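# Slide two steel strips under a casting's front feet

## Task

Get the two steel strips beneath the casting's two front feet, one strip per foot, with each foot resting entirely on its strip and the strips alone supporting the front of the casting.

## Robot and tools

Setup. Eight robot arms, arm1 to arm8, stand around a shared work surface. Each is an i2rt Big YAM carrying a five-fingered right hand and a wrist camera (arm1_cam_wrist to arm8_cam_wrist); cam_high looks down on the whole scene. All positions are in one scene frame, in metres, with the origin on the floor and +z up. Arm bases (base_link, each facing its own +x): arm1 x=+1.408 y=-0.003 z=+0.781; arm2 x=+0.897 y=+0.649 z=+0.799; arm3 x=-0.006 y=+0.651 z=+0.768; arm4 x=-0.895 y=+0.650 z=+0.783; arm5 x=-1.412 y=+0.000 z=+0.746; arm6 x=-0.904 y=-0.652 z=+0.787; arm7 x=-0.004 y=-0.646 z=+0.784; arm8 x=+0.901 y=-0.651 z=+0.745. Arms 2 to 4 sit on the +y side facing -y, arms 6 to 8 on the -y side facing +y, arm1 at +x facing -x, arm5 at -x facing +x. The tabletops are at z=+0.720. Reach is roughly 1.07 m from the joint1 axis.

Hand frame. The hand point lies 0.045 m in front of the palm. Its +z runs along straight fingers, +y points out of the palm, +x runs across the palm away from the thumb. Straight fingertips extend 0.06 to 0.07 m past the point; a bracket on the little-finger side of the wrist sticks out and can collide. With the thumb turned fully in front, the hand can wrap objects about 0.035 to 0.065 m thick.

move. Arguments: optional arm1 ... arm8 objects plus cameras. Each arm object may hold:
- joints: a dictionary keyed by joint name with absolute goal values. joint1_rad to joint6_rad are radians (ranges: joint1 -2.879..2.879, joint2 0..3.141, joint3 0..3.019, joint4 -1.692..1.57, joint5 -1.57..1.57, joint6 -2.094..2.094). Finger keys hand_little, hand_ring, hand_middle, hand_index, hand_thumb_bend, hand_thumb_turn go from -1 (closed/bent, thumb turned in front of palm) to +1 (open/straight, thumb beside palm). hand_force_limit (-1..1, roughly 0 to 10 N at the fingertip, 15 N for thumb) and hand_speed (-0.96..1) are settings, not motions.
- target: a single list of seven numbers [x, y, z, qw, qx, qy, qz], an absolute hand-point pose in the scene frame (metres, unit quaternion), formatted like the printed hand line. The hand travels in a straight line from its current hand_target toward it. When target is used, joints may contain only the hand_ keys.
- speed: top hand speed in m/s, 0.002 to 4.3, default 0.25; rotation is capped at twice that in rad/s.
- min_time_s: 0.1 to 8 s, the minimum duration of that arm's joint motions.
cameras: list of camera names, or ["all"], or [] for none. An empty move returns full state and all images.
Motions in one call start together; hand paths finish together and stop after 10 s regardless. Paths ignore obstacles and other arms. Hands lag, drift and may overshoot, especially near full extension; joint-space moves can swing wide.

wait: seconds (0 to 10), optional cameras; commands nothing new.
zoom_image: camera name and region [x0, y0, x1, y1] in pixels of that camera's latest image (origin top-left, at most 504 by 504).
show_instructions: shows the reference page(s).
finished_scene: ends the scene permanently; the strips must stay in place with no robot help.

Reading results. The move line lists which arms were commanded; "as last shown" and "not commanded" mark arms left alone (they may still push toward old goals). hand is the measured hand pose; hand_target is the pose the current joint goals would give. hand_stopped_by lists six words for little, ring, middle, index, thumb_bend, thumb_turn: moving, target, force, stalled or fault. The *_load_n values are fingertip forces in N, positive when pushed open; a dropped object shows as loads near zero. Joint velocities in rad/s; "within noise" means the arm is still. Joint torques are noisy with per-arm offsets. Status words: off_target (resting short of goal), time_out (a joint couldn't finish; on_its_own shows its held goal), not_followed, "joint command not followed" or "pose unreachable" (a safety check is withholding motion). MOTOR HOT warns of heating; OVER-TEMPERATURE FAULT means the arm went limp for 30 to 60 s; resend keys marked limit_stop_at_motor_heat. If a call is refused or a stop interrupts it, your remaining calls in that reply are skipped.

Fingers. A motor only starts when its goal changes by 0.002 or more, and stops at its goal or when load hits hand_force_limit. To grip gently, use hand_speed -0.94 or lower; to squeeze harder, raise the limit and send a more-closed goal. The scene starts with hand_force_limit 0 and hand_speed -0.8.

Cautions. Robots don't stop on contact and keep pushing. Never let two robots press together, including closing a hand on another robot's fingers. Avoid hard impacts, ramming the heavy casting, dropping anything even slightly, releasing moving parts, or letting anything leave the work area or reach the floor. Limit stretched or straining poses to avoid overheating. Loose objects may occasionally get nudged by outside forces.

Each tool is called after "Emit:" by a JSON object that holds its "op" and its "data".

Reference images:

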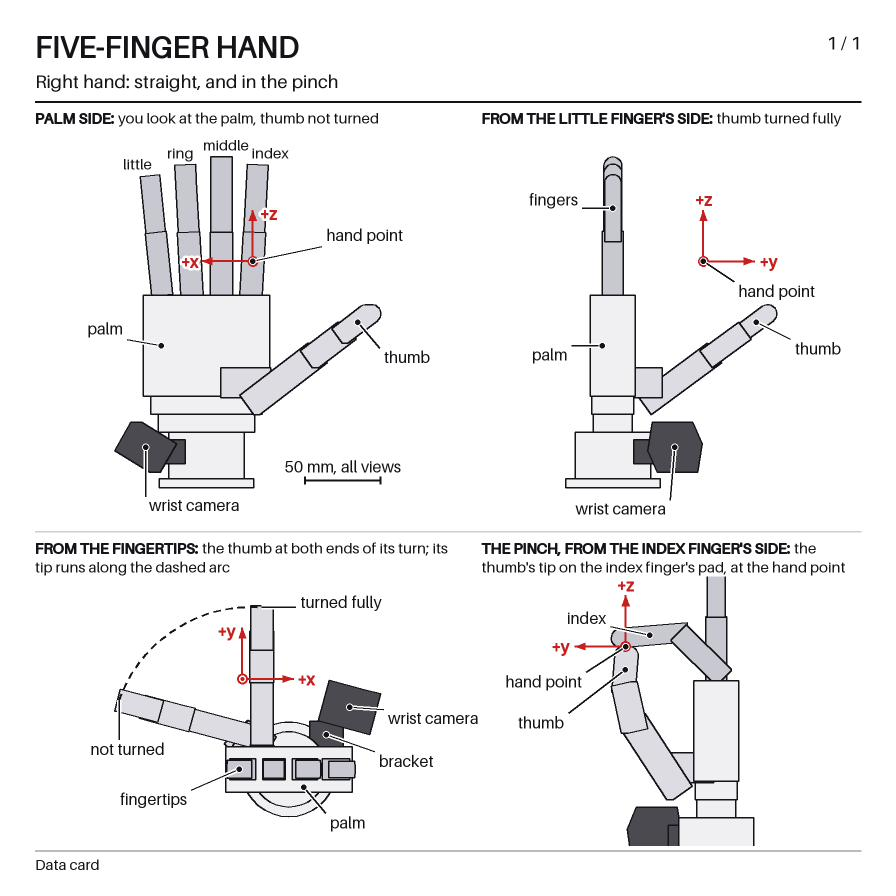

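## Session

Emit:
{"op": "move", "data": {}}

Scene clock: 0.00 s.
Joint torques (N m): no reading
Motor temperatures (°C): arm1=[37 31 32 36 30 30] | arm2=[28 30 38 33 29 34] | arm3=[41 36 31 27 37 31] | arm4=[36 35 27 32 30 28] | arm5=[36 38 28 31 30 30] | arm6=[28 25 26 29 28 30] | arm7=[34 27 31 37 37 31] | arm8=[26 30 34 31 26 25]
Heat: arm1: hottest joint1_rad 37 °C; arm2: hottest joint3_rad 38 °C; arm3: hottest joint1_rad 41 °C; arm4: hottest joint1_rad 36 °C; arm5: hottest joint2_rad 38 °C; arm6: hottest joint6_rad 30 °C; arm7: hottest joint4_rad 37 °C; arm8: hottest joint3_rad 34 °C.
Joint velocities: within noise
arm1.joint_positions: joint1_rad=+0.420 joint2_rad=+0.640 joint3_rad=+1.428 joint4_rad=-1.238 joint5_rad=-0.157 joint6_rad=-1.272 hand_little=+1.000 hand_ring=+1.000 hand_middle=+1.000 hand_index=+1.000 hand_thumb_turn=+1.000 hand_thumb_bend=+1.000 hand_force_limit=+0.000 hand_speed=-0.800
arm1.joint_status: not commanded
arm1.hand_stopped_by: target,target,target,target,target,target
arm1.little_load_n: 0.0
arm1.ring_load_n: -0.5
arm1.middle_load_n: 0.0
arm1.index_load_n: 0.0
arm1.thumb_bend_load_n: 0.0
arm1.thumb_turn_load_n: 0.0
arm1.hand: x=+1.1733 y=-0.0941 z=+1.3033 quat_wxyz=(-0.478, -0.093, +0.840, -0.241) (m; scene frame)
arm1.hand_target: x=+1.1746 y=-0.0937 z=+1.3152 quat_wxyz=(-0.489, -0.093, +0.832, -0.245) (m; scene frame)
arm1.hand_status: not commanded
arm2.joint_positions: joint1_rad=+0.002 joint2_rad=+0.636 joint3_rad=+1.428 joint4_rad=-1.470 joint5_rad=+0.093 joint6_rad=-0.990 hand_little=+1.000 hand_ring=+1.000 hand_middle=+1.000 hand_index=+1.000 hand_thumb_turn=+1.000 hand_thumb_bend=+1.000 hand_force_limit=+0.000 hand_speed=-0.800
arm2.joint_status: not commanded
arm2.hand_stopped_by: target,target,target,target,target,target
arm2.little_load_n: 0.0
arm2.ring_load_n: 0.0
arm2.middle_load_n: 0.0
arm2.index_load_n: 0.0
arm2.thumb_bend_load_n: 0.0
arm2.thumb_turn_load_n: 0.0
arm2.hand: x=+0.8440 y=+0.4517 z=+1.2680 quat_wxyz=(+0.230, +0.419, -0.798, +0.366) (m; scene frame)
arm2.hand_target: x=+0.8438 y=+0.4520 z=+1.2772 quat_wxyz=(+0.235, +0.416, -0.794, +0.375) (m; scene frame)
arm2.hand_status: not commanded
arm3.joint_positions: joint1_rad=-0.143 joint2_rad=+0.630 joint3_rad=+1.453 joint4_rad=-1.273 joint5_rad=+0.068 joint6_rad=-1.049 hand_little=+1.000 hand_ring=+1.000 hand_middle=+1.000 hand_index=+1.000 hand_thumb_turn=+1.000 hand_thumb_bend=+1.000 hand_force_limit=+0.000 hand_speed=-0.800
arm3.joint_status: not commanded
arm3.hand_stopped_by: target,target,target,target,target,target
arm3.little_load_n: 0.0
arm3.ring_load_n: 0.0
arm3.middle_load_n: 0.0
arm3.index_load_n: 0.0
arm3.thumb_bend_load_n: 0.0
arm3.thumb_turn_load_n: 0.0
arm3.hand: x=-0.1053 y=+0.4353 z=+1.2896 quat_wxyz=(+0.325, +0.336, -0.778, +0.421) (m; scene frame)
arm3.hand_target: x=-0.1051 y=+0.4368 z=+1.2986 quat_wxyz=(+0.330, +0.333, -0.773, +0.428) (m; scene frame)
arm3.hand_status: not commanded
arm4.joint_positions: joint1_rad=+0.343 joint2_rad=+0.602 joint3_rad=+1.329 joint4_rad=-1.163 joint5_rad=-0.020 joint6_rad=-1.080 hand_little=+1.000 hand_ring=+1.000 hand_middle=+1.000 hand_index=+1.000 hand_thumb_turn=+1.000 hand_thumb_bend=+1.000 hand_force_limit=+0.000 hand_speed=-0.800
arm4.joint_status: not commanded
arm4.hand_stopped_by: target,target,target,target,target,target
arm4.little_load_n: 0.0
arm4.ring_load_n: 0.0
arm4.middle_load_n: 0.0
arm4.index_load_n: 0.0
arm4.thumb_bend_load_n: 0.0
arm4.thumb_turn_load_n: 0.0
arm4.hand: x=-0.8393 y=+0.4005 z=+1.2738 quat_wxyz=(+0.182, +0.559, -0.631, +0.506) (m; scene frame)
arm4.hand_target: x=-0.8397 y=+0.4016 z=+1.2840 quat_wxyz=(+0.185, +0.555, -0.626, +0.515) (m; scene frame)
arm4.hand_status: not commanded
arm5.joint_positions: joint1_rad=+0.438 joint2_rad=+0.625 joint3_rad=+1.349 joint4_rad=-1.251 joint5_rad=-0.254 joint6_rad=-0.999 hand_little=+1.000 hand_ring=+1.000 hand_middle=+1.000 hand_index=+1.000 hand_thumb_turn=+1.000 hand_thumb_bend=+1.000 hand_force_limit=+0.000 hand_speed=-0.800
arm5.joint_status: not commanded
arm5.hand_stopped_by: target,target,target,target,target,target
arm5.little_load_n: 0.0
arm5.ring_load_n: 0.0
arm5.middle_load_n: 0.0
arm5.index_load_n: 0.0
arm5.thumb_bend_load_n: 0.0
arm5.thumb_turn_load_n: 0.0
arm5.hand: x=-1.2023 y=+0.1277 z=+1.2197 quat_wxyz=(-0.345, +0.862, +0.025, +0.372) (m; scene frame)
arm5.hand_target: x=-1.2027 y=+0.1275 z=+1.2290 quat_wxyz=(-0.349, +0.856, +0.027, +0.380) (m; scene frame)
arm5.hand_status: not commanded
arm6.joint_positions: joint1_rad=-0.375 joint2_rad=+0.618 joint3_rad=+1.405 joint4_rad=-1.167 joint5_rad=+0.287 joint6_rad=-1.422 hand_little=+1.000 hand_ring=+1.000 hand_middle=+1.000 hand_index=+1.000 hand_thumb_turn=+1.000 hand_thumb_bend=+1.000 hand_force_limit=+0.000 hand_speed=-0.800
arm6.joint_status: not commanded
arm6.hand_stopped_by: target,target,target,target,target,target
arm6.little_load_n: 0.0
arm6.ring_load_n: 0.0
arm6.middle_load_n: 0.0
arm6.index_load_n: 0.0
arm6.thumb_bend_load_n: 0.0
arm6.thumb_turn_load_n: 0.0
arm6.hand: x=-0.7223 y=-0.4619 z=+1.3335 quat_wxyz=(-0.258, +0.745, +0.355, +0.501) (m; scene frame)
arm6.hand_target: x=-0.7230 y=-0.4639 z=+1.3457 quat_wxyz=(-0.267, +0.739, +0.350, +0.510) (m; scene frame)
arm6.hand_status: not commanded
arm7.joint_positions: joint1_rad=-0.250 joint2_rad=+0.626 joint3_rad=+1.435 joint4_rad=-1.149 joint5_rad=-0.213 joint6_rad=-1.364 hand_little=+1.000 hand_ring=+1.000 hand_middle=+1.000 hand_index=+1.000 hand_thumb_turn=+1.000 hand_thumb_bend=+1.000 hand_force_limit=+0.000 hand_speed=-0.800
arm7.joint_status: not commanded
arm7.hand_stopped_by: target,target,target,target,target,target
arm7.little_load_n: 0.0
arm7.ring_load_n: 0.0
arm7.middle_load_n: 0.0
arm7.index_load_n: 0.0
arm7.thumb_bend_load_n: 0.5
arm7.thumb_turn_load_n: 0.0
arm7.hand: x=+0.0535 y=-0.3873 z=+1.3349 quat_wxyz=(-0.464, +0.645, +0.500, +0.345) (m; scene frame)
arm7.hand_target: x=+0.0529 y=-0.3895 z=+1.3471 quat_wxyz=(-0.471, +0.637, +0.497, +0.354) (m; scene frame)
arm7.hand_status: not commanded
arm8.joint_positions: joint1_rad=+0.488 joint2_rad=+0.585 joint3_rad=+1.342 joint4_rad=-1.253 joint5_rad=-0.274 joint6_rad=-1.098 hand_little=+1.000 hand_ring=+1.000 hand_middle=+1.000 hand_index=+1.000 hand_thumb_turn=+1.000 hand_thumb_bend=+1.000 hand_force_limit=+0.000 hand_speed=-0.800
arm8.joint_status: not commanded
arm8.hand_stopped_by: target,target,target,target,target,target
arm8.little_load_n: 0.0
arm8.ring_load_n: 0.0
arm8.middle_load_n: 0.0
arm8.index_load_n: 0.0
arm8.thumb_bend_load_n: 0.0
arm8.thumb_turn_load_n: 0.0
arm8.hand: x=+0.7645 y=-0.4516 z=+1.2230 quat_wxyz=(-0.513, +0.536, +0.670, +0.030) (m; scene frame)
arm8.hand_target: x=+0.7645 y=-0.4518 z=+1.2343 quat_wxyz=(-0.524, +0.530, +0.666, +0.034) (m; scene frame)
arm8.hand_status: not commanded
pictures: arm1_cam_wrist, arm2_cam_wrist, arm3_cam_wrist, arm4_cam_wrist, arm5_cam_wrist, arm6_cam_wrist, arm7_cam_wrist, arm8_cam_wrist, cam_high

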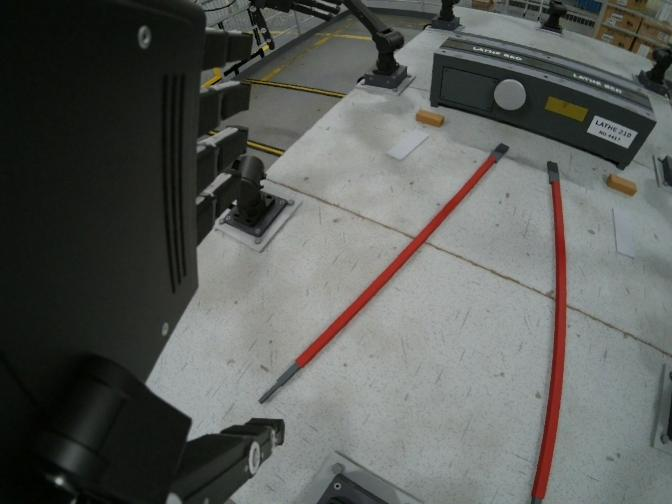

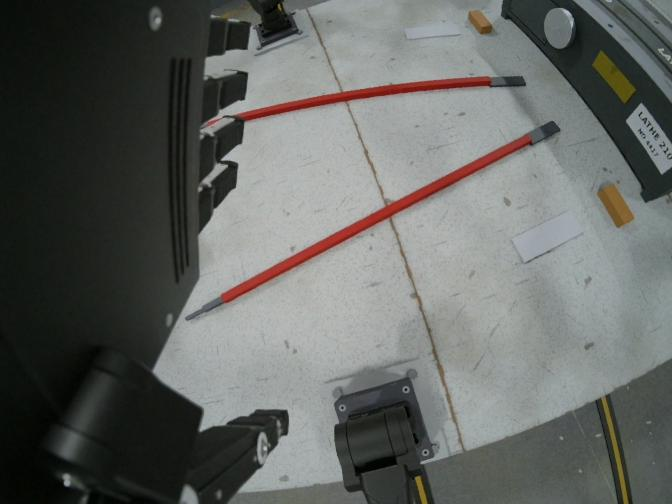

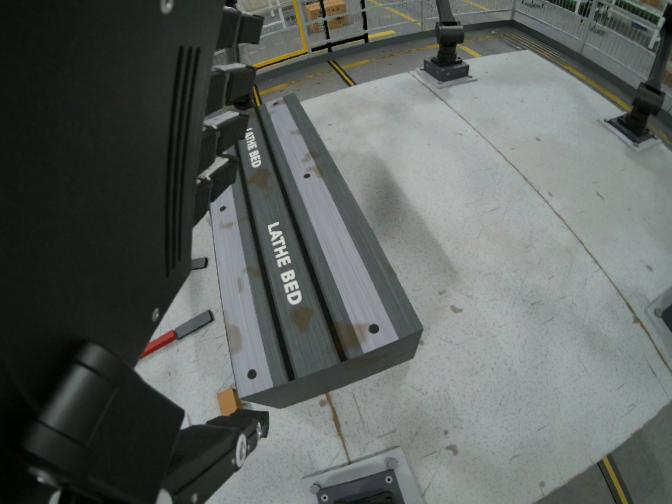

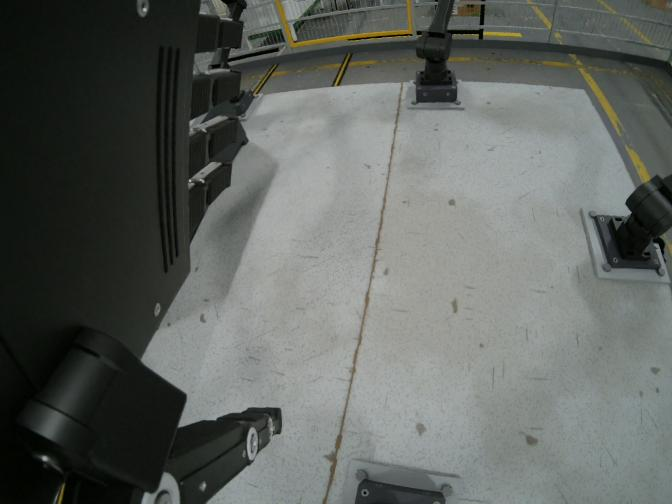

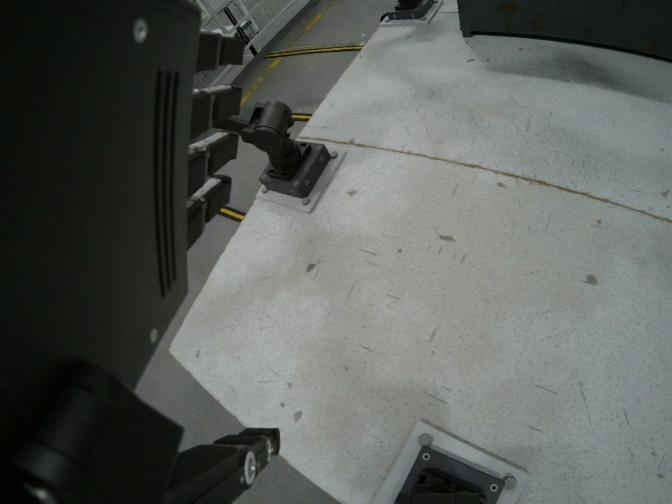

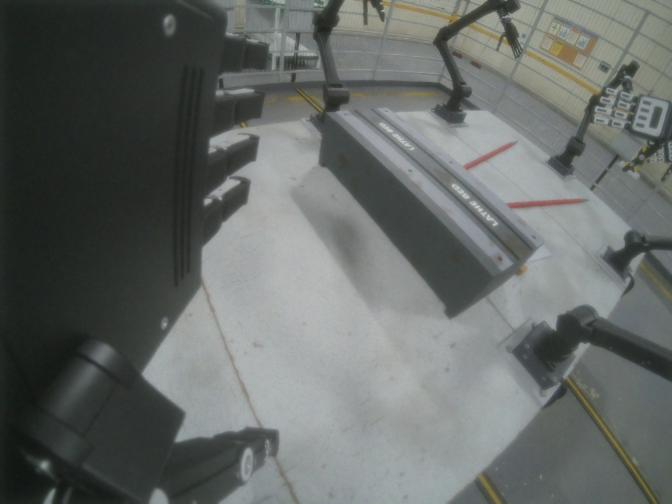

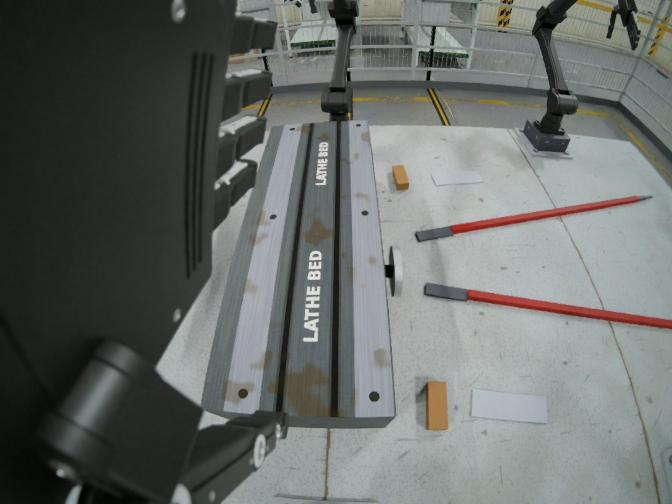

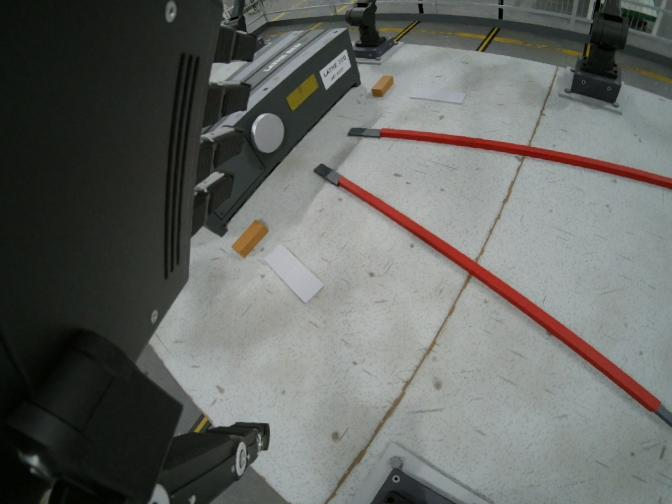

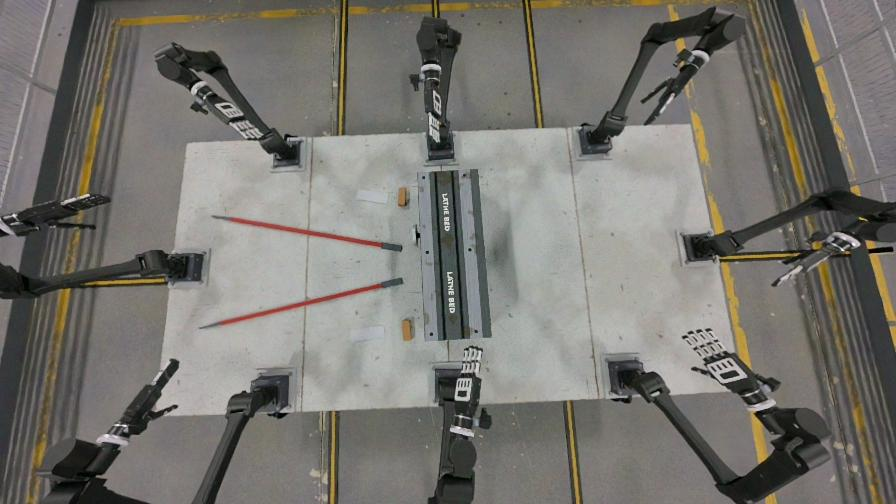

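Emit:
{"op": "zoom_image", "data": {"camera": "cam_high", "region": [180, 130, 500, 370]}}

Emit:
{"op": "zoom_image", "data": {"camera": "arm1_cam_wrist", "region": [360, 20, 672, 260]}}

Emit:
{"op": "zoom_image", "data": {"camera": "arm8_cam_wrist", "region": [180, 20, 500, 320]}}

Emit:
{"op": "zoom_image", "data": {"camera": "arm2_cam_wrist", "region": [400, 0, 672, 280]}}

Scaled by 1.575.

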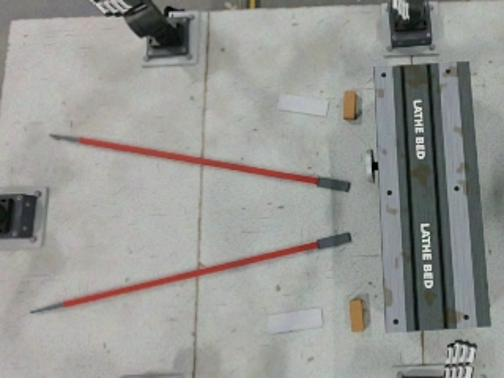

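Scaled by 1.615 from the camera's image (finer frame: 960x720).

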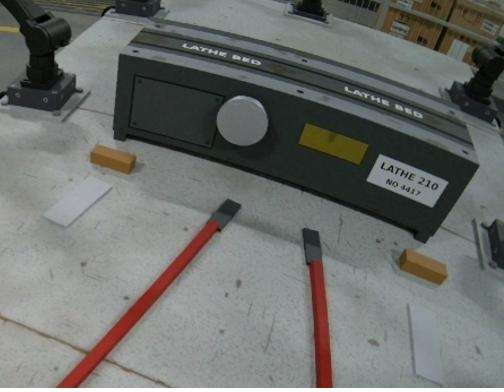

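Scaled by 1.575 from the camera's image (finer frame: 960x720).

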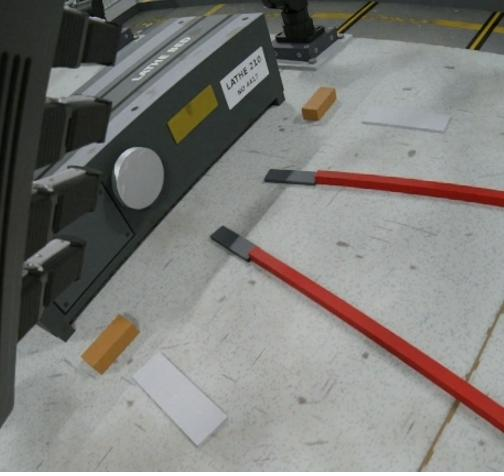

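Scaled by 1.800 from the camera's image (finer frame: 960x720).

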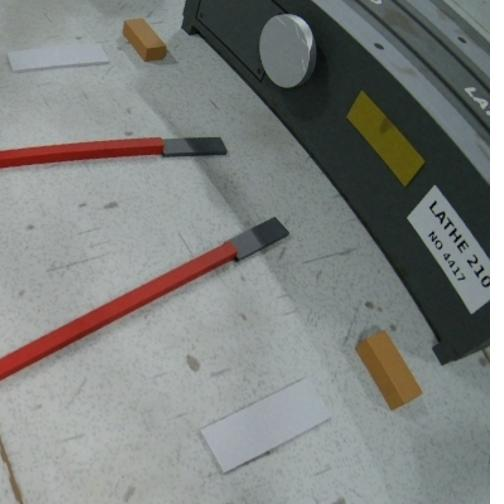

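Emit:
{"op": "move", "data": {"arm8": {"target": [0.40, -0.42, 0.90, 0.7071, 0, -0.7071, 0], "speed": 0.4}, "arm2": {"target": [0.40, 0.45, 0.90, 0.7071, 0, -0.7071, 0], "speed": 0.4}, "cameras": ["arm8_cam_wrist", "arm2_cam_wrist", "cam_high"]}}

Scene clock: 50.33 s.
Joint torques (N m): arm1=[1.85 2.14 8.43 1.59 -0.09 -0.11] | arm2=[-0.15 -8.76 8.21 2.73 -0.05 -0.21] | arm3=[-1.08 1.03 7.94 1.37 0.08 -0.1] | arm4=[-0.09 1.79 8.92 1.7 0.04 -0.14] | arm5=[-0.56 3.31 9.81 2.37 -0.06 -0.1] | arm6=[0.38 1.38 8.27 2.1 0.15 0.06] | arm7=[-0.03 0.73 10.71 1.91 -0.06 -0.07] | arm8=[0.85 -5.83 8.4 2.73 -0.16 -0.24]
Motor temperatures (°C): arm1=[36 30 40 35 28 30] | arm2=[28 29 41 32 28 33] | arm3=[39 35 35 27 36 30] | arm4=[35 34 33 31 29 28] | arm5=[35 36 32 31 29 29] | arm6=[27 25 36 29 28 30] | arm7=[33 27 39 36 36 30] | arm8=[26 30 38 31 26 25]
Heat: arm1: hottest joint3_rad 40 °C; arm2: hottest joint3_rad 41 °C; arm3: hottest joint1_rad 39 °C; arm4: hottest joint1_rad 35 °C; arm5: hottest joint2_rad 36 °C; arm6: hottest joint3_rad 36 °C; arm7: hottest joint3_rad 39 °C; arm8: hottest joint3_rad 38 °C.
move: arm2 off_target; arm8 off_target
Joint velocities: within noise
arm1, arm3, arm4, arm5, arm6, arm7: as last shown
arm1.ring_load_n: 0.0
arm2.joint_positions: joint1_rad=-0.879 joint2_rad=+1.774 joint3_rad=+0.596 joint4_rad=+1.159 joint5_rad=+0.714 joint6_rad=-1.573 hand_little=+1.000 hand_ring=+1.000 hand_middle=+1.000 hand_index=+1.000 hand_thumb_turn=+1.000 hand_thumb_bend=+1.000 hand_force_limit=+0.000 hand_speed=-0.800
arm2.joint_status: not commanded
arm2.hand_stopped_by: target,target,target,target,target,target
arm2.little_load_n: 0.0
arm2.ring_load_n: 0.0
arm2.middle_load_n: -0.5
arm2.index_load_n: 0.0
arm2.thumb_bend_load_n: -0.5
arm2.thumb_turn_load_n: 0.0
arm2.hand: x=+0.4116 y=+0.4545 z=+0.8916 quat_wxyz=(+0.697, +0.007, -0.717, -0.004)
arm2.hand_target: x=+0.4005 y=+0.4502 z=+0.9002 quat_wxyz=(+0.707, +0.000, -0.707, +0.000)
arm2.hand_status: off_target (0.015 m and 1.9 deg from the pose sent, 0.577 m and 86.7 deg at the start)
arm7.thumb_bend_load_n: 0.0
arm7.thumb_turn_load_n: -0.5
arm8.joint_positions: joint1_rad=+1.017 joint2_rad=+1.511 joint3_rad=+0.476 joint4_rad=+0.997 joint5_rad=-0.503 joint6_rad=-1.565 hand_little=+1.000 hand_ring=+1.000 hand_middle=+1.000 hand_index=+1.000 hand_thumb_turn=+1.000 hand_thumb_bend=+1.000 hand_force_limit=+0.000 hand_speed=-0.800
arm8.joint_status: not commanded
arm8.hand_stopped_by: target,target,target,target,target,target
arm8.little_load_n: 0.0
arm8.ring_load_n: 0.0
arm8.middle_load_n: 0.0
arm8.index_load_n: 0.0
arm8.thumb_bend_load_n: 0.0
arm8.thumb_turn_load_n: 0.0
arm8.hand: x=+0.4138 y=-0.4235 z=+0.8797 quat_wxyz=(-0.691, +0.015, +0.723, -0.009)
arm8.hand_target: x=+0.4009 y=-0.4205 z=+0.9003 quat_wxyz=(-0.707, +0.000, +0.707, +0.000)
arm8.hand_status: off_target (0.025 m and 3.3 deg from the pose sent, 0.488 m and 66.5 deg at the start)
pictures: arm2_cam_wrist, arm8_cam_wrist, cam_high

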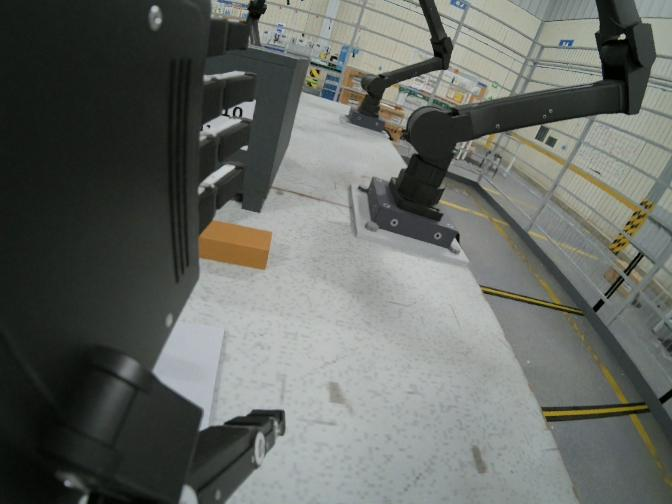

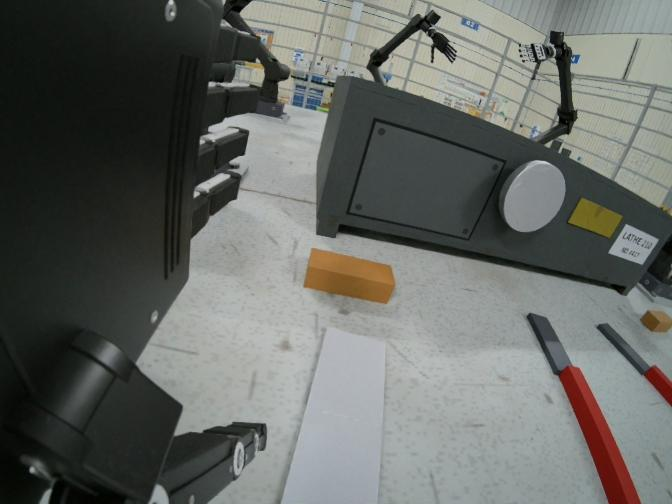

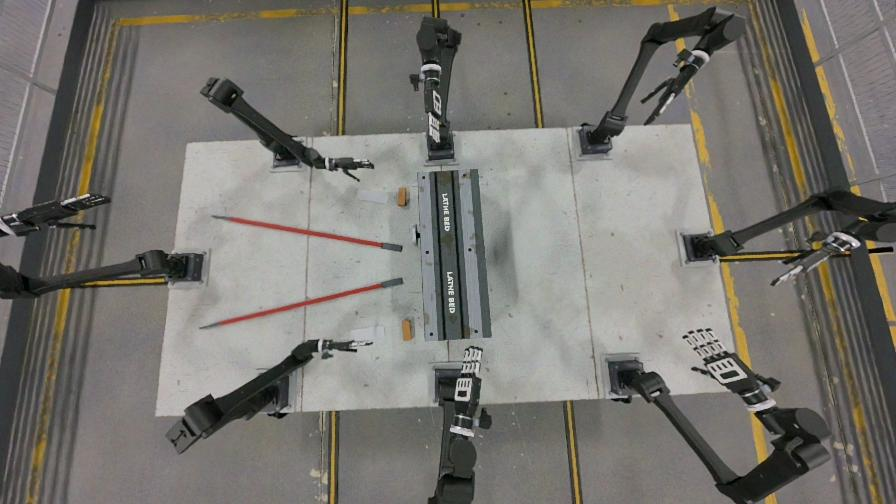

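Emit:
{"op": "zoom_image", "data": {"camera": "arm8_cam_wrist", "region": [280, 200, 420, 320]}}

Emit:
{"op": "zoom_image", "data": {"camera": "arm8_cam_wrist", "region": [500, 160, 672, 340]}}

Emit:
{"op": "zoom_image", "data": {"camera": "arm2_cam_wrist", "region": [180, 120, 340, 290]}}

Scaled by 3.600 from the camera's image (finer frame: 960x720).

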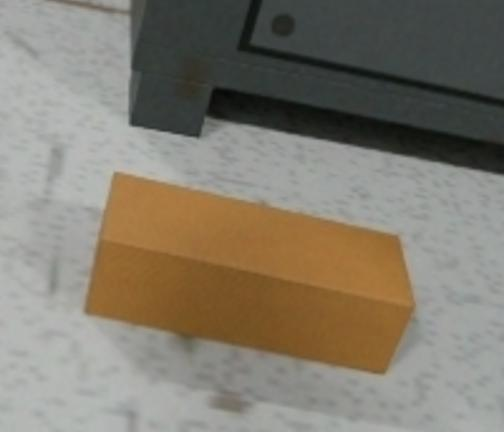

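Scaled by 2.800 from the camera's image (finer frame: 960x720).

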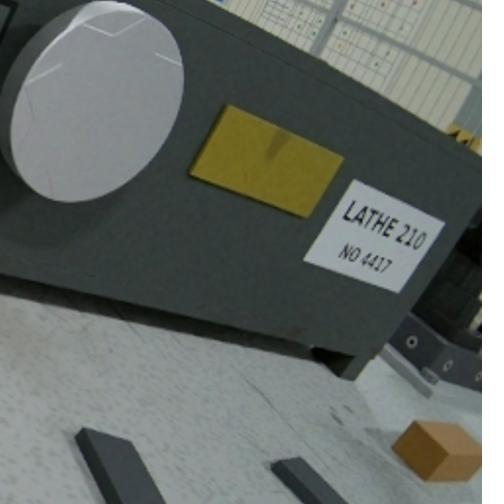

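Scaled by 2.965 from the camera's image (finer frame: 960x720).

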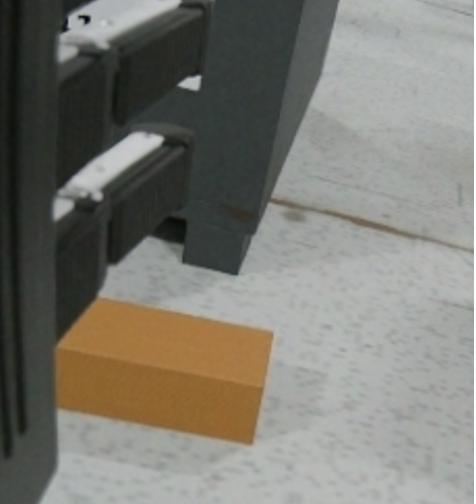

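Emit:
{"op": "move", "data": {"arm8": {"target": [0.95, -0.28, 1.0, -0.2237, 0.7746, 0.3873, 0.4474], "speed": 0.5}, "arm2": {"target": [0.95, 0.30, 1.0, 0.1378, 0.8329, -0.2386, 0.4817], "speed": 0.5}, "cameras": []}}

Emit:
{"op": "move", "data": {"arm8": {"target": [1.138, -0.302, 0.908, -0.2237, 0.7746, 0.3873, 0.4474], "speed": 0.4}, "arm2": {"target": [1.162, 0.425, 0.908, 0.1378, 0.8329, -0.2386, 0.4817], "speed": 0.4}, "cameras": ["arm8_cam_wrist", "arm2_cam_wrist", "cam_high"]}}

Scene clock: 153.33 s.
Joint torques (N m): arm1=[1.79 2.2 8.42 1.55 -0.1 -0.11] | arm2=[0.97 1.08 16.39 1.11 -0.41 -0.2] | arm3=[-1.38 1.2 7.98 1.32 0.07 -0.13] | arm4=[-0.26 1.67 8.91 1.66 0.04 -0.14] | arm5=[-1.08 2.84 9.72 2.44 -0.04 -0.08] | arm6=[0.38 1.32 8.27 2.09 0.16 0.06] | arm7=[-0.09 0.73 10.77 1.95 -0.08 -0.08] | arm8=[-0.85 -2.2 13.59 0.77 0.38 -0.11]
Motor temperatures (°C): arm1=[35 29 43 34 27 29] | arm2=[28 31 42 32 28 31] | arm3=[38 33 37 26 34 30] | arm4=[34 33 35 30 29 27] | arm5=[34 34 34 30 28 28] | arm6=[27 25 42 29 28 29] | arm7=[32 27 42 35 35 28] | arm8=[26 30 39 30 25 25]
Heat: arm1: hottest joint3_rad 43 °C; arm2: hottest joint3_rad 42 °C; arm3: hottest joint1_rad 38 °C; arm4: hottest joint3_rad 35 °C; arm5: hottest joint1_rad 34 °C; arm6: hottest joint3_rad 42 °C; arm7: hottest joint3_rad 42 °C; arm8: hottest joint3_rad 39 °C.
move: arm2 off_target; arm8 off_target
Joint velocities: within noise
arm1, arm3, arm4, arm5, arm6, arm7: as last shown
arm2.joint_positions: joint1_rad=-0.114 joint2_rad=+0.636 joint3_rad=+0.460 joint4_rad=-0.549 joint5_rad=-0.757 joint6_rad=-2.040 hand_little=+1.000 hand_ring=+1.000 hand_middle=+1.000 hand_index=+1.000 hand_thumb_turn=+1.000 hand_thumb_bend=+1.000 hand_force_limit=+0.000 hand_speed=-0.800
arm2.joint_status: not commanded
arm2.hand_stopped_by: target,target,target,target,target,target
arm2.little_load_n: 0.0
arm2.ring_load_n: 0.0
arm2.middle_load_n: 0.0
arm2.index_load_n: 0.0
arm2.thumb_bend_load_n: 0.0
arm2.thumb_turn_load_n: 0.0
arm2.hand: x=+0.9498 y=+0.3132 z=+0.9688 quat_wxyz=(+0.166, +0.784, -0.350, +0.486)
arm2.hand_target: x=+0.9509 y=+0.3013 z=+0.9999 quat_wxyz=(+0.185, +0.783, -0.332, +0.492)
arm2.hand_status: off_target (0.034 m and 14.3 deg from the pose sent, 0.571 m and 148.5 deg at the start; a joint's target at an end of its range on 46 of 103 steps)
arm6.thumb_turn_load_n: 0.5
arm7.thumb_turn_load_n: 0.0
arm8.joint_positions: joint1_rad=+0.266 joint2_rad=+0.956 joint3_rad=+0.786 joint4_rad=-0.639 joint5_rad=+0.771 joint6_rad=-0.969 hand_little=+1.000 hand_ring=+1.000 hand_middle=+1.000 hand_index=+1.000 hand_thumb_turn=+1.000 hand_thumb_bend=+1.000 hand_force_limit=+0.000 hand_speed=-0.800
arm8.joint_status: not commanded
arm8.hand_stopped_by: target,target,target,target,target,target
arm8.little_load_n: 0.0
arm8.ring_load_n: -0.5
arm8.middle_load_n: 0.0
arm8.index_load_n: 0.0
arm8.thumb_bend_load_n: 0.0
arm8.thumb_turn_load_n: 0.0
arm8.hand: x=+0.9510 y=-0.2919 z=+0.9777 quat_wxyz=(-0.207, +0.772, +0.404, +0.445)
arm8.hand_target: x=+0.9500 y=-0.2810 z=+1.0000 quat_wxyz=(-0.224, +0.774, +0.387, +0.448)
arm8.hand_status: off_target (0.025 m and 2.8 deg from the pose sent, 0.568 m and 127.5 deg at the start)

Scene clock: 155.07 s.
Joint torques (N m): arm1=[1.9 2.02 8.42 1.55 -0.09 -0.13] | arm2=[0.97 0.62 11.38 2.8 0.23 -0.02] | arm3=[-1.38 1.32 7.84 1.42 0.06 -0.05] | arm4=[-0.21 1.73 8.88 1.68 0.03 -0.13] | arm5=[-1.26 3.19 9.74 2.39 -0.04 -0.08] | arm6=[0.44 1.32 8.27 2.06 0.15 0.06] | arm7=[-0.09 0.67 10.73 1.96 -0.07 -0.07] | arm8=[-0.38 -2.14 8.55 2.61 0.01 -0.22]
Motor temperatures (°C): arm1=[35 29 43 34 27 29] | arm2=[28 31 42 32 28 31] | arm3=[38 33 37 26 34 30] | arm4=[34 33 35 30 29 27] | arm5=[34 34 34 30 28 28] | arm6=[27 25 42 29 28 29] | arm7=[32 27 42 35 35 28] | arm8=[26 30 39 29 25 25]
Heat: arm1: hottest joint3_rad 43 °C; arm2: hottest joint3_rad 42 °C; arm3: hottest joint1_rad 38 °C; arm4: hottest joint3_rad 35 °C; arm5: hottest joint1_rad 34 °C; arm6: hottest joint3_rad 42 °C; arm7: hottest joint3_rad 42 °C; arm8: hottest joint3_rad 39 °C.
move: arm2 done; arm8 done
Joint velocities: within noise
arm1, arm3, arm4, arm5, arm6, arm7: as last shown
arm2.joint_positions: joint1_rad=+1.045 joint2_rad=+0.728 joint3_rad=+0.277 joint4_rad=-0.107 joint5_rad=+0.060 joint6_rad=-1.553 hand_little=+1.000 hand_ring=+1.000 hand_middle=+1.000 hand_index=+1.000 hand_thumb_turn=+1.000 hand_thumb_bend=+1.000 hand_force_limit=+0.000 hand_speed=-0.800
arm2.joint_status: not commanded
arm2.hand_stopped_by: target,target,target,target,target,target
arm2.little_load_n: 0.0
arm2.ring_load_n: 0.0
arm2.middle_load_n: 0.0
arm2.index_load_n: 0.0
arm2.thumb_bend_load_n: 0.0
arm2.thumb_turn_load_n: 0.0
arm2.hand: x=+1.1560 y=+0.4255 z=+0.9018 quat_wxyz=(+0.138, +0.838, -0.238, +0.471)
arm2.hand_target: x=+1.1618 y=+0.4251 z=+0.9081 quat_wxyz=(+0.138, +0.832, -0.238, +0.481)
arm2.hand_status: done (0.009 m and 1.4 deg from the pose sent, 0.247 m and 14.3 deg at the start)
arm3.ring_load_n: -0.5
arm6.thumb_turn_load_n: 0.0
arm8.joint_positions: joint1_rad=-0.402 joint2_rad=+0.975 joint3_rad=+0.559 joint4_rad=-0.136 joint5_rad=+0.233 joint6_rad=-1.409 hand_little=+1.000 hand_ring=+1.000 hand_middle=+1.000 hand_index=+1.000 hand_thumb_turn=+1.000 hand_thumb_bend=+1.000 hand_force_limit=+0.000 hand_speed=-0.800
arm8.joint_status: not commanded
arm8.hand_stopped_by: target,target,target,target,target,target
arm8.little_load_n: 0.0
arm8.ring_load_n: 0.0
arm8.middle_load_n: 0.0
arm8.index_load_n: 0.0
arm8.thumb_bend_load_n: 0.0
arm8.thumb_turn_load_n: 0.0
arm8.hand: x=+1.1339 y=-0.3030 z=+0.9068 quat_wxyz=(-0.222, +0.777, +0.389, +0.442)
arm8.hand_target: x=+1.1379 y=-0.3020 z=+0.9081 quat_wxyz=(-0.224, +0.775, +0.387, +0.447)
arm8.hand_status: done (0.004 m and 0.8 deg from the pose sent, 0.200 m and 2.8 deg at the start)
pictures: arm2_cam_wrist, arm8_cam_wrist, cam_high

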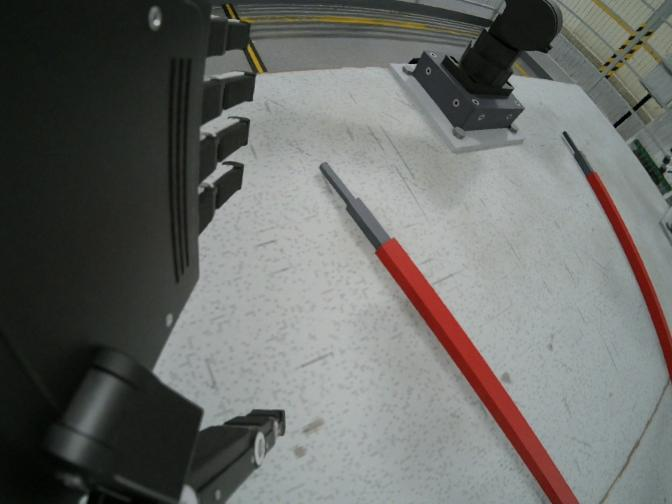

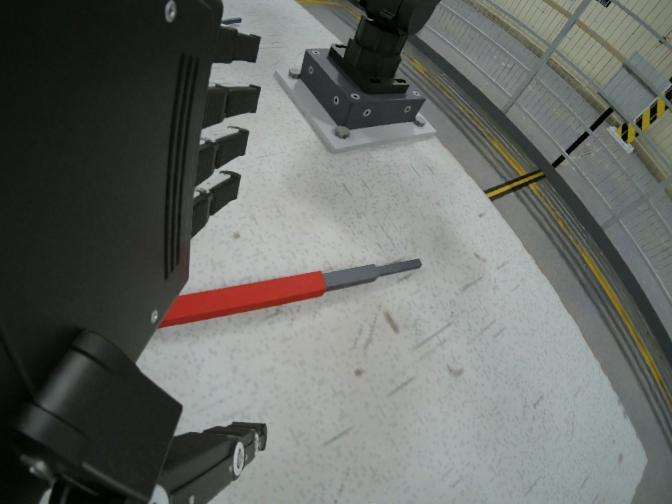

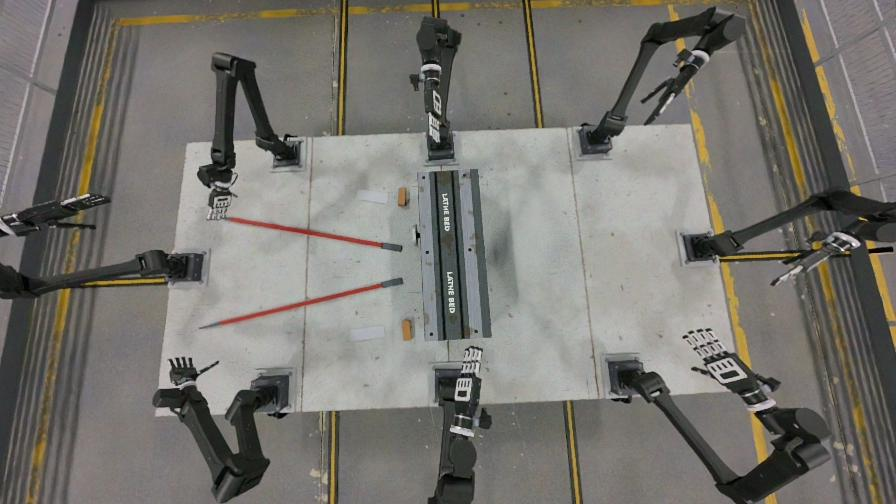

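Emit:
{"op": "zoom_image", "data": {"camera": "arm8_cam_wrist", "region": [280, 220, 460, 330]}}

Emit:
{"op": "zoom_image", "data": {"camera": "arm2_cam_wrist", "region": [290, 140, 470, 320]}}

Scaled by 2.800 from the camera's image (finer frame: 960x720).

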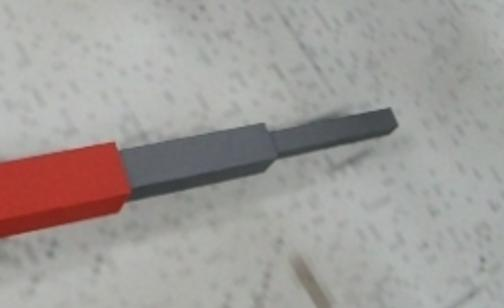

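Scaled by 2.800 from the camera's image (finer frame: 960x720).

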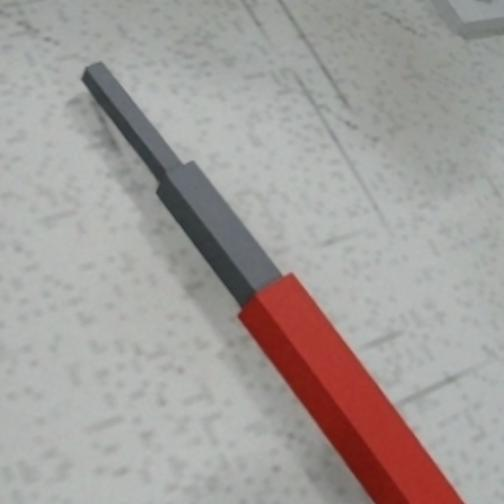

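Emit:
{"op": "zoom_image", "data": {"camera": "arm8_cam_wrist", "region": [300, 250, 380, 310]}}

Emit:
{"op": "zoom_image", "data": {"camera": "arm2_cam_wrist", "region": [350, 200, 430, 280]}}

Scaled by 6.300 from the camera's image (finer frame: 960x720).

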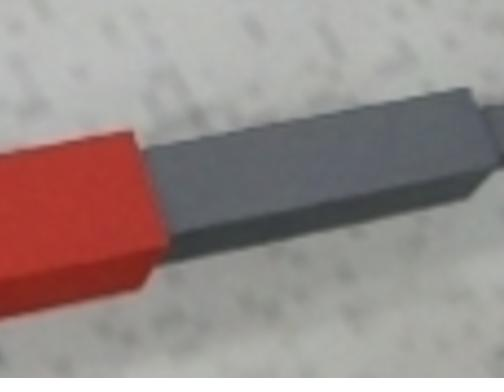

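Scaled by 6.300 from the camera's image (finer frame: 960x720).

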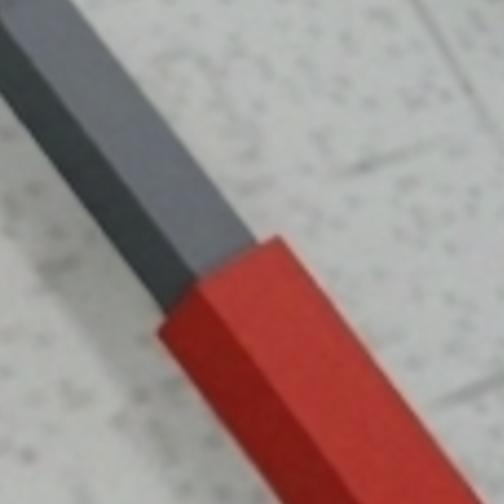

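Emit:
{"op": "move", "data": {"arm8": {"target": [1.108, -0.263, 0.83, 0.549, -0.8295, 0.0857, -0.0567], "speed": 0.4, "joints": {"hand_thumb_turn": -1, "hand_thumb_bend": 0.4, "hand_index": 0.3, "hand_middle": 0.3, "hand_speed": 0}}, "arm2": {"target": [1.1205, 0.2777, 0.83, 0.0615, -0.093, 0.8287, -0.5485], "speed": 0.4, "joints": {"hand_thumb_turn": -1, "hand_thumb_bend": 0.4, "hand_index": 0.3, "hand_middle": 0.3, "hand_speed": 0}}, "cameras": ["arm8_cam_wrist", "arm2_cam_wrist", "cam_high"]}}

Scene clock: 281.27 s.
Joint torques (N m): arm1=[1.79 2.08 8.43 1.58 -0.1 -0.12] | arm2=[0.03 -3.78 10.44 1.59 0.34 0.01] | arm3=[-1.2 1.44 8.13 1.43 0.08 -0.07] | arm4=[-0.26 1.73 8.92 1.63 0.04 -0.14] | arm5=[-1.14 3.02 9.73 2.25 -0.07 -0.06] | arm6=[0.38 1.38 8.29 2.07 0.15 0.07] | arm7=[0.03 0.73 10.7 1.89 -0.08 -0.07] | arm8=[-0.97 -3.55 6.99 2.61 -0.27 -0.08]
Motor temperatures (°C): arm1=[34 29 44 33 26 29] | arm2=[28 29 46 31 27 29] | arm3=[38 32 38 25 33 29] | arm4=[33 33 36 29 29 26] | arm5=[33 33 35 29 28 27] | arm6=[26 25 44 28 27 29] | arm7=[31 26 43 33 34 28] | arm8=[26 29 37 28 25 25]
Heat: arm1: hottest joint3_rad 44 °C; arm2: hottest joint3_rad 46 °C; arm3: hottest joint1_rad 38 °C; arm4: hottest joint3_rad 36 °C; arm5: hottest joint3_rad 35 °C; arm6: hottest joint3_rad 44 °C; arm7: hottest joint3_rad 43 °C; arm8: hottest joint3_rad 37 °C.
move: arm2 off_target; arm8 done
Joint velocities: within noise
arm1, arm3, arm4, arm5, arm6, arm7: as last shown
arm2.joint_positions: joint1_rad=+0.599 joint2_rad=+1.342 joint3_rad=+0.304 joint4_rad=+0.580 joint5_rad=+0.367 joint6_rad=+0.140 hand_little=+1.000 hand_ring=+1.000 hand_middle=+0.300 hand_index=+0.300 hand_thumb_turn=-1.000 hand_thumb_bend=+0.400 hand_force_limit=+0.000 hand_speed=+0.000
arm2.joint_status: all done
arm2.hand_stopped_by: target,target,target,target,target,target
arm2.little_load_n: 0.0
arm2.ring_load_n: 0.0
arm2.middle_load_n: 0.0
arm2.index_load_n: 0.0
arm2.thumb_bend_load_n: 0.0
arm2.thumb_turn_load_n: 0.0
arm2.hand: x=+1.1120 y=+0.2940 z=+0.8186 quat_wxyz=(-0.057, +0.103, -0.833, +0.540)
arm2.hand_target: x=+1.1201 y=+0.2786 z=+0.8306 quat_wxyz=(-0.062, +0.093, -0.829, +0.549)
arm2.hand_status: off_target (0.022 m and 1.7 deg from the pose sent, 0.168 m and 116.6 deg at the start)
arm3.ring_load_n: 0.0
arm3.middle_load_n: -0.5
arm4.thumb_bend_load_n: 0.5
arm5.index_load_n: -0.5
arm7.middle_load_n: -0.5
arm8.joint_positions: joint1_rad=-0.768 joint2_rad=+1.237 joint3_rad=+0.490 joint4_rad=+0.286 joint5_rad=-0.491 joint6_rad=-0.220 hand_little=+1.000 hand_ring=+1.000 hand_middle=+0.300 hand_index=+0.300 hand_thumb_turn=-1.000 hand_thumb_bend=+0.400 hand_force_limit=+0.000 hand_speed=+0.000
arm8.joint_status: all done
arm8.hand_stopped_by: target,target,target,target,target,target
arm8.little_load_n: 0.0
arm8.ring_load_n: 0.0
arm8.middle_load_n: 0.0
arm8.index_load_n: 0.0
arm8.thumb_bend_load_n: 0.0
arm8.thumb_turn_load_n: 0.0
arm8.hand: x=+1.1028 y=-0.2616 z=+0.8307 quat_wxyz=(-0.545, +0.833, -0.079, +0.054)
arm8.hand_target: x=+1.1080 y=-0.2631 z=+0.8301 quat_wxyz=(-0.549, +0.830, -0.086, +0.057)
arm8.hand_status: done (0.005 m and 1.0 deg from the pose sent, 0.090 m and 81.3 deg at the start)
pictures: arm2_cam_wrist, arm8_cam_wrist, cam_high

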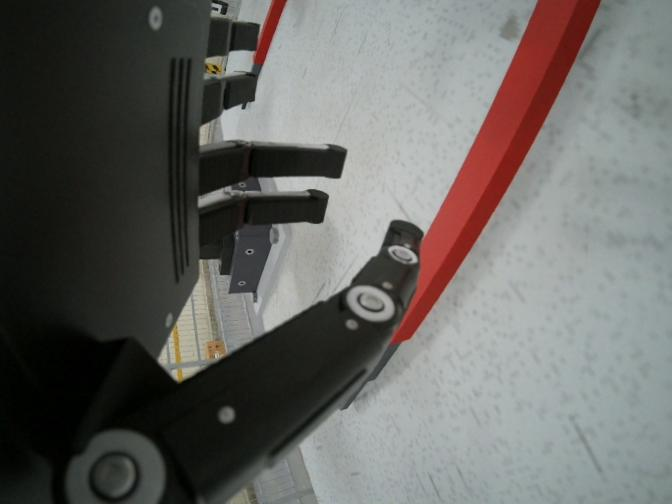

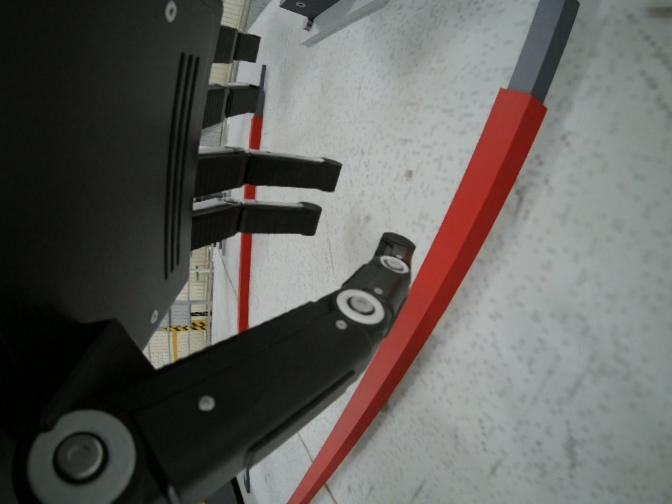

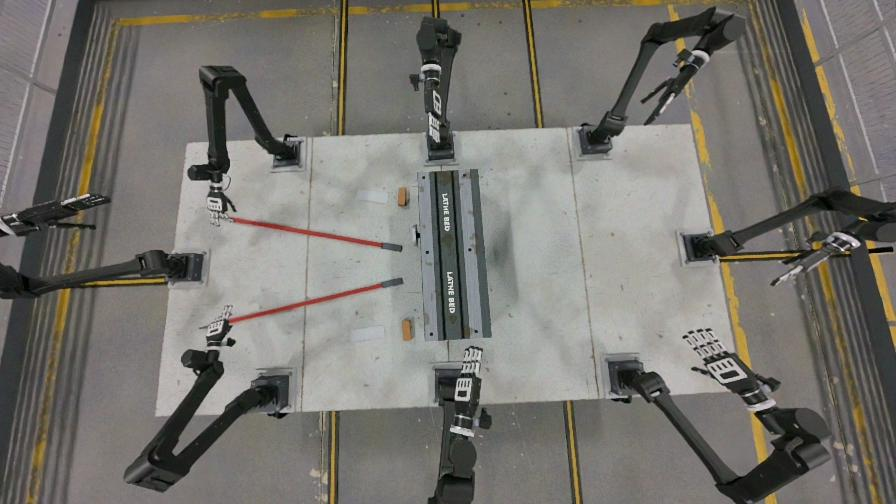

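Emit:
{"op": "move", "data": {"arm8": {"target": [1.107, -0.2605, 0.764, 0.549, -0.8295, 0.0857, -0.0567], "speed": 0.1}, "arm2": {"target": [1.120, 0.2785, 0.774, 0.0615, -0.093, 0.8287, -0.5485], "speed": 0.1}, "cameras": ["arm8_cam_wrist", "arm2_cam_wrist"]}}

Scene clock: 304.90 s.
Joint torques (N m): arm1=[1.73 2.14 8.42 1.63 -0.1 -0.11] | arm2=[-0.15 -5.66 5.45 2.81 0.25 -0.02] | arm3=[-1.32 1.73 7.86 1.5 0.11 -0.13] | arm4=[-0.15 1.55 8.9 1.66 0.04 -0.14] | arm5=[-0.97 3.37 9.83 2.25 -0.06 -0.06] | arm6=[0.38 1.44 8.28 2.04 0.16 0.06] | arm7=[-0.03 0.73 10.73 1.92 -0.07 -0.07] | arm8=[-0.09 -4.89 5.31 2.62 -0.09 -0.06]
Motor temperatures (°C): arm1=[34 29 44 33 26 29] | arm2=[28 29 45 31 27 29] | arm3=[37 32 38 25 33 29] | arm4=[33 32 36 28 28 26] | arm5=[33 33 35 29 28 27] | arm6=[26 25 44 28 27 29] | arm7=[31 26 43 33 34 27] | arm8=[26 29 37 28 25 25]
Heat: arm1: hottest joint3_rad 44 °C; arm2: hottest joint3_rad 45 °C; arm3: hottest joint3_rad 38 °C; arm4: hottest joint3_rad 36 °C; arm5: hottest joint3_rad 35 °C; arm6: hottest joint3_rad 44 °C; arm7: hottest joint3_rad 43 °C; arm8: hottest joint3_rad 37 °C.
move: arm2 off_target; arm8 done
Joint velocities: within noise
arm1, arm3, arm4, arm5, arm6, arm7: as last shown
arm1.index_load_n: -0.5
arm2.joint_positions: joint1_rad=+0.599 joint2_rad=+1.619 joint3_rad=+0.304 joint4_rad=+0.855 joint5_rad=+0.367 joint6_rad=+0.141 hand_little=+1.000 hand_ring=+1.000 hand_middle=+0.300 hand_index=+0.300 hand_thumb_turn=-1.000 hand_thumb_bend=+0.400 hand_force_limit=+0.000 hand_speed=+0.000
arm2.joint_status: not commanded
arm2.hand_stopped_by: target,target,target,target,target,target
arm2.little_load_n: 0.0
arm2.ring_load_n: 0.0
arm2.middle_load_n: 0.0
arm2.index_load_n: 0.0
arm2.thumb_bend_load_n: 0.0
arm2.thumb_turn_load_n: 0.0
arm2.hand: x=+1.1176 y=+0.2874 z=+0.7684 quat_wxyz=(-0.057, +0.103, -0.834, +0.539)
arm2.hand_target: x=+1.1200 y=+0.2787 z=+0.7742 quat_wxyz=(-0.062, +0.093, -0.829, +0.548)
arm2.hand_status: off_target (0.011 m and 1.8 deg from the pose sent, 0.048 m and 1.7 deg at the start)
arm3.middle_load_n: 0.0
arm4.thumb_bend_load_n: 0.0
arm4.thumb_turn_load_n: -0.5
arm5.index_load_n: 0.0
arm7.middle_load_n: 0.0
arm7.thumb_turn_load_n: 0.5
arm8.joint_positions: joint1_rad=-0.768 joint2_rad=+1.472 joint3_rad=+0.427 joint4_rad=+0.582 joint5_rad=-0.487 joint6_rad=-0.214 hand_little=+1.000 hand_ring=+1.000 hand_middle=+0.300 hand_index=+0.300 hand_thumb_turn=-1.000 hand_thumb_bend=+0.400 hand_force_limit=+0.000 hand_speed=+0.000
arm8.joint_status: not commanded
arm8.hand_stopped_by: target,target,target,target,target,target
arm8.little_load_n: 0.0
arm8.ring_load_n: 0.0
arm8.middle_load_n: 0.0
arm8.index_load_n: 0.0
arm8.thumb_bend_load_n: 0.0
arm8.thumb_turn_load_n: 0.5
arm8.hand: x=+1.1050 y=-0.2613 z=+0.7629 quat_wxyz=(-0.544, +0.833, -0.083, +0.054)
arm8.hand_target: x=+1.1071 y=-0.2605 z=+0.7641 quat_wxyz=(-0.549, +0.830, -0.086, +0.057)
arm8.hand_status: done (0.002 m and 0.8 deg from the pose sent, 0.067 m and 1.0 deg at the start)
pictures: arm2_cam_wrist, arm8_cam_wrist

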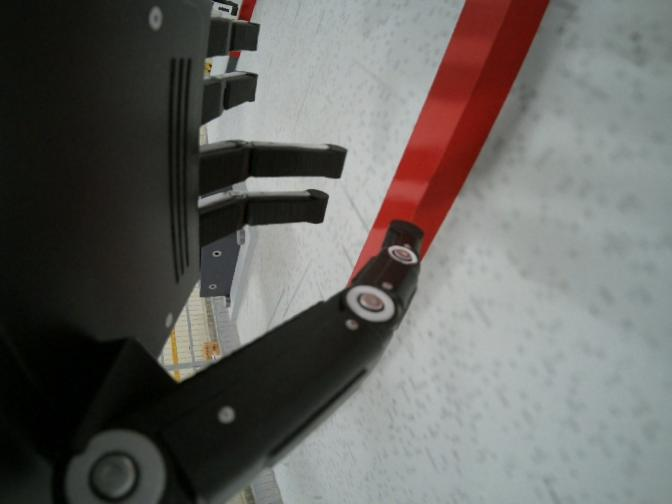

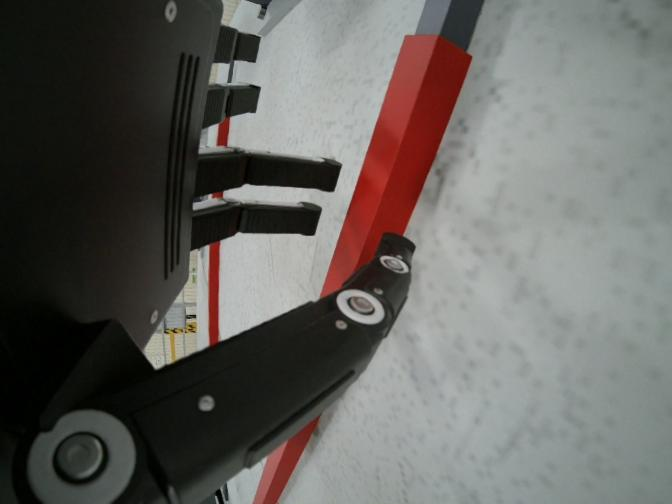

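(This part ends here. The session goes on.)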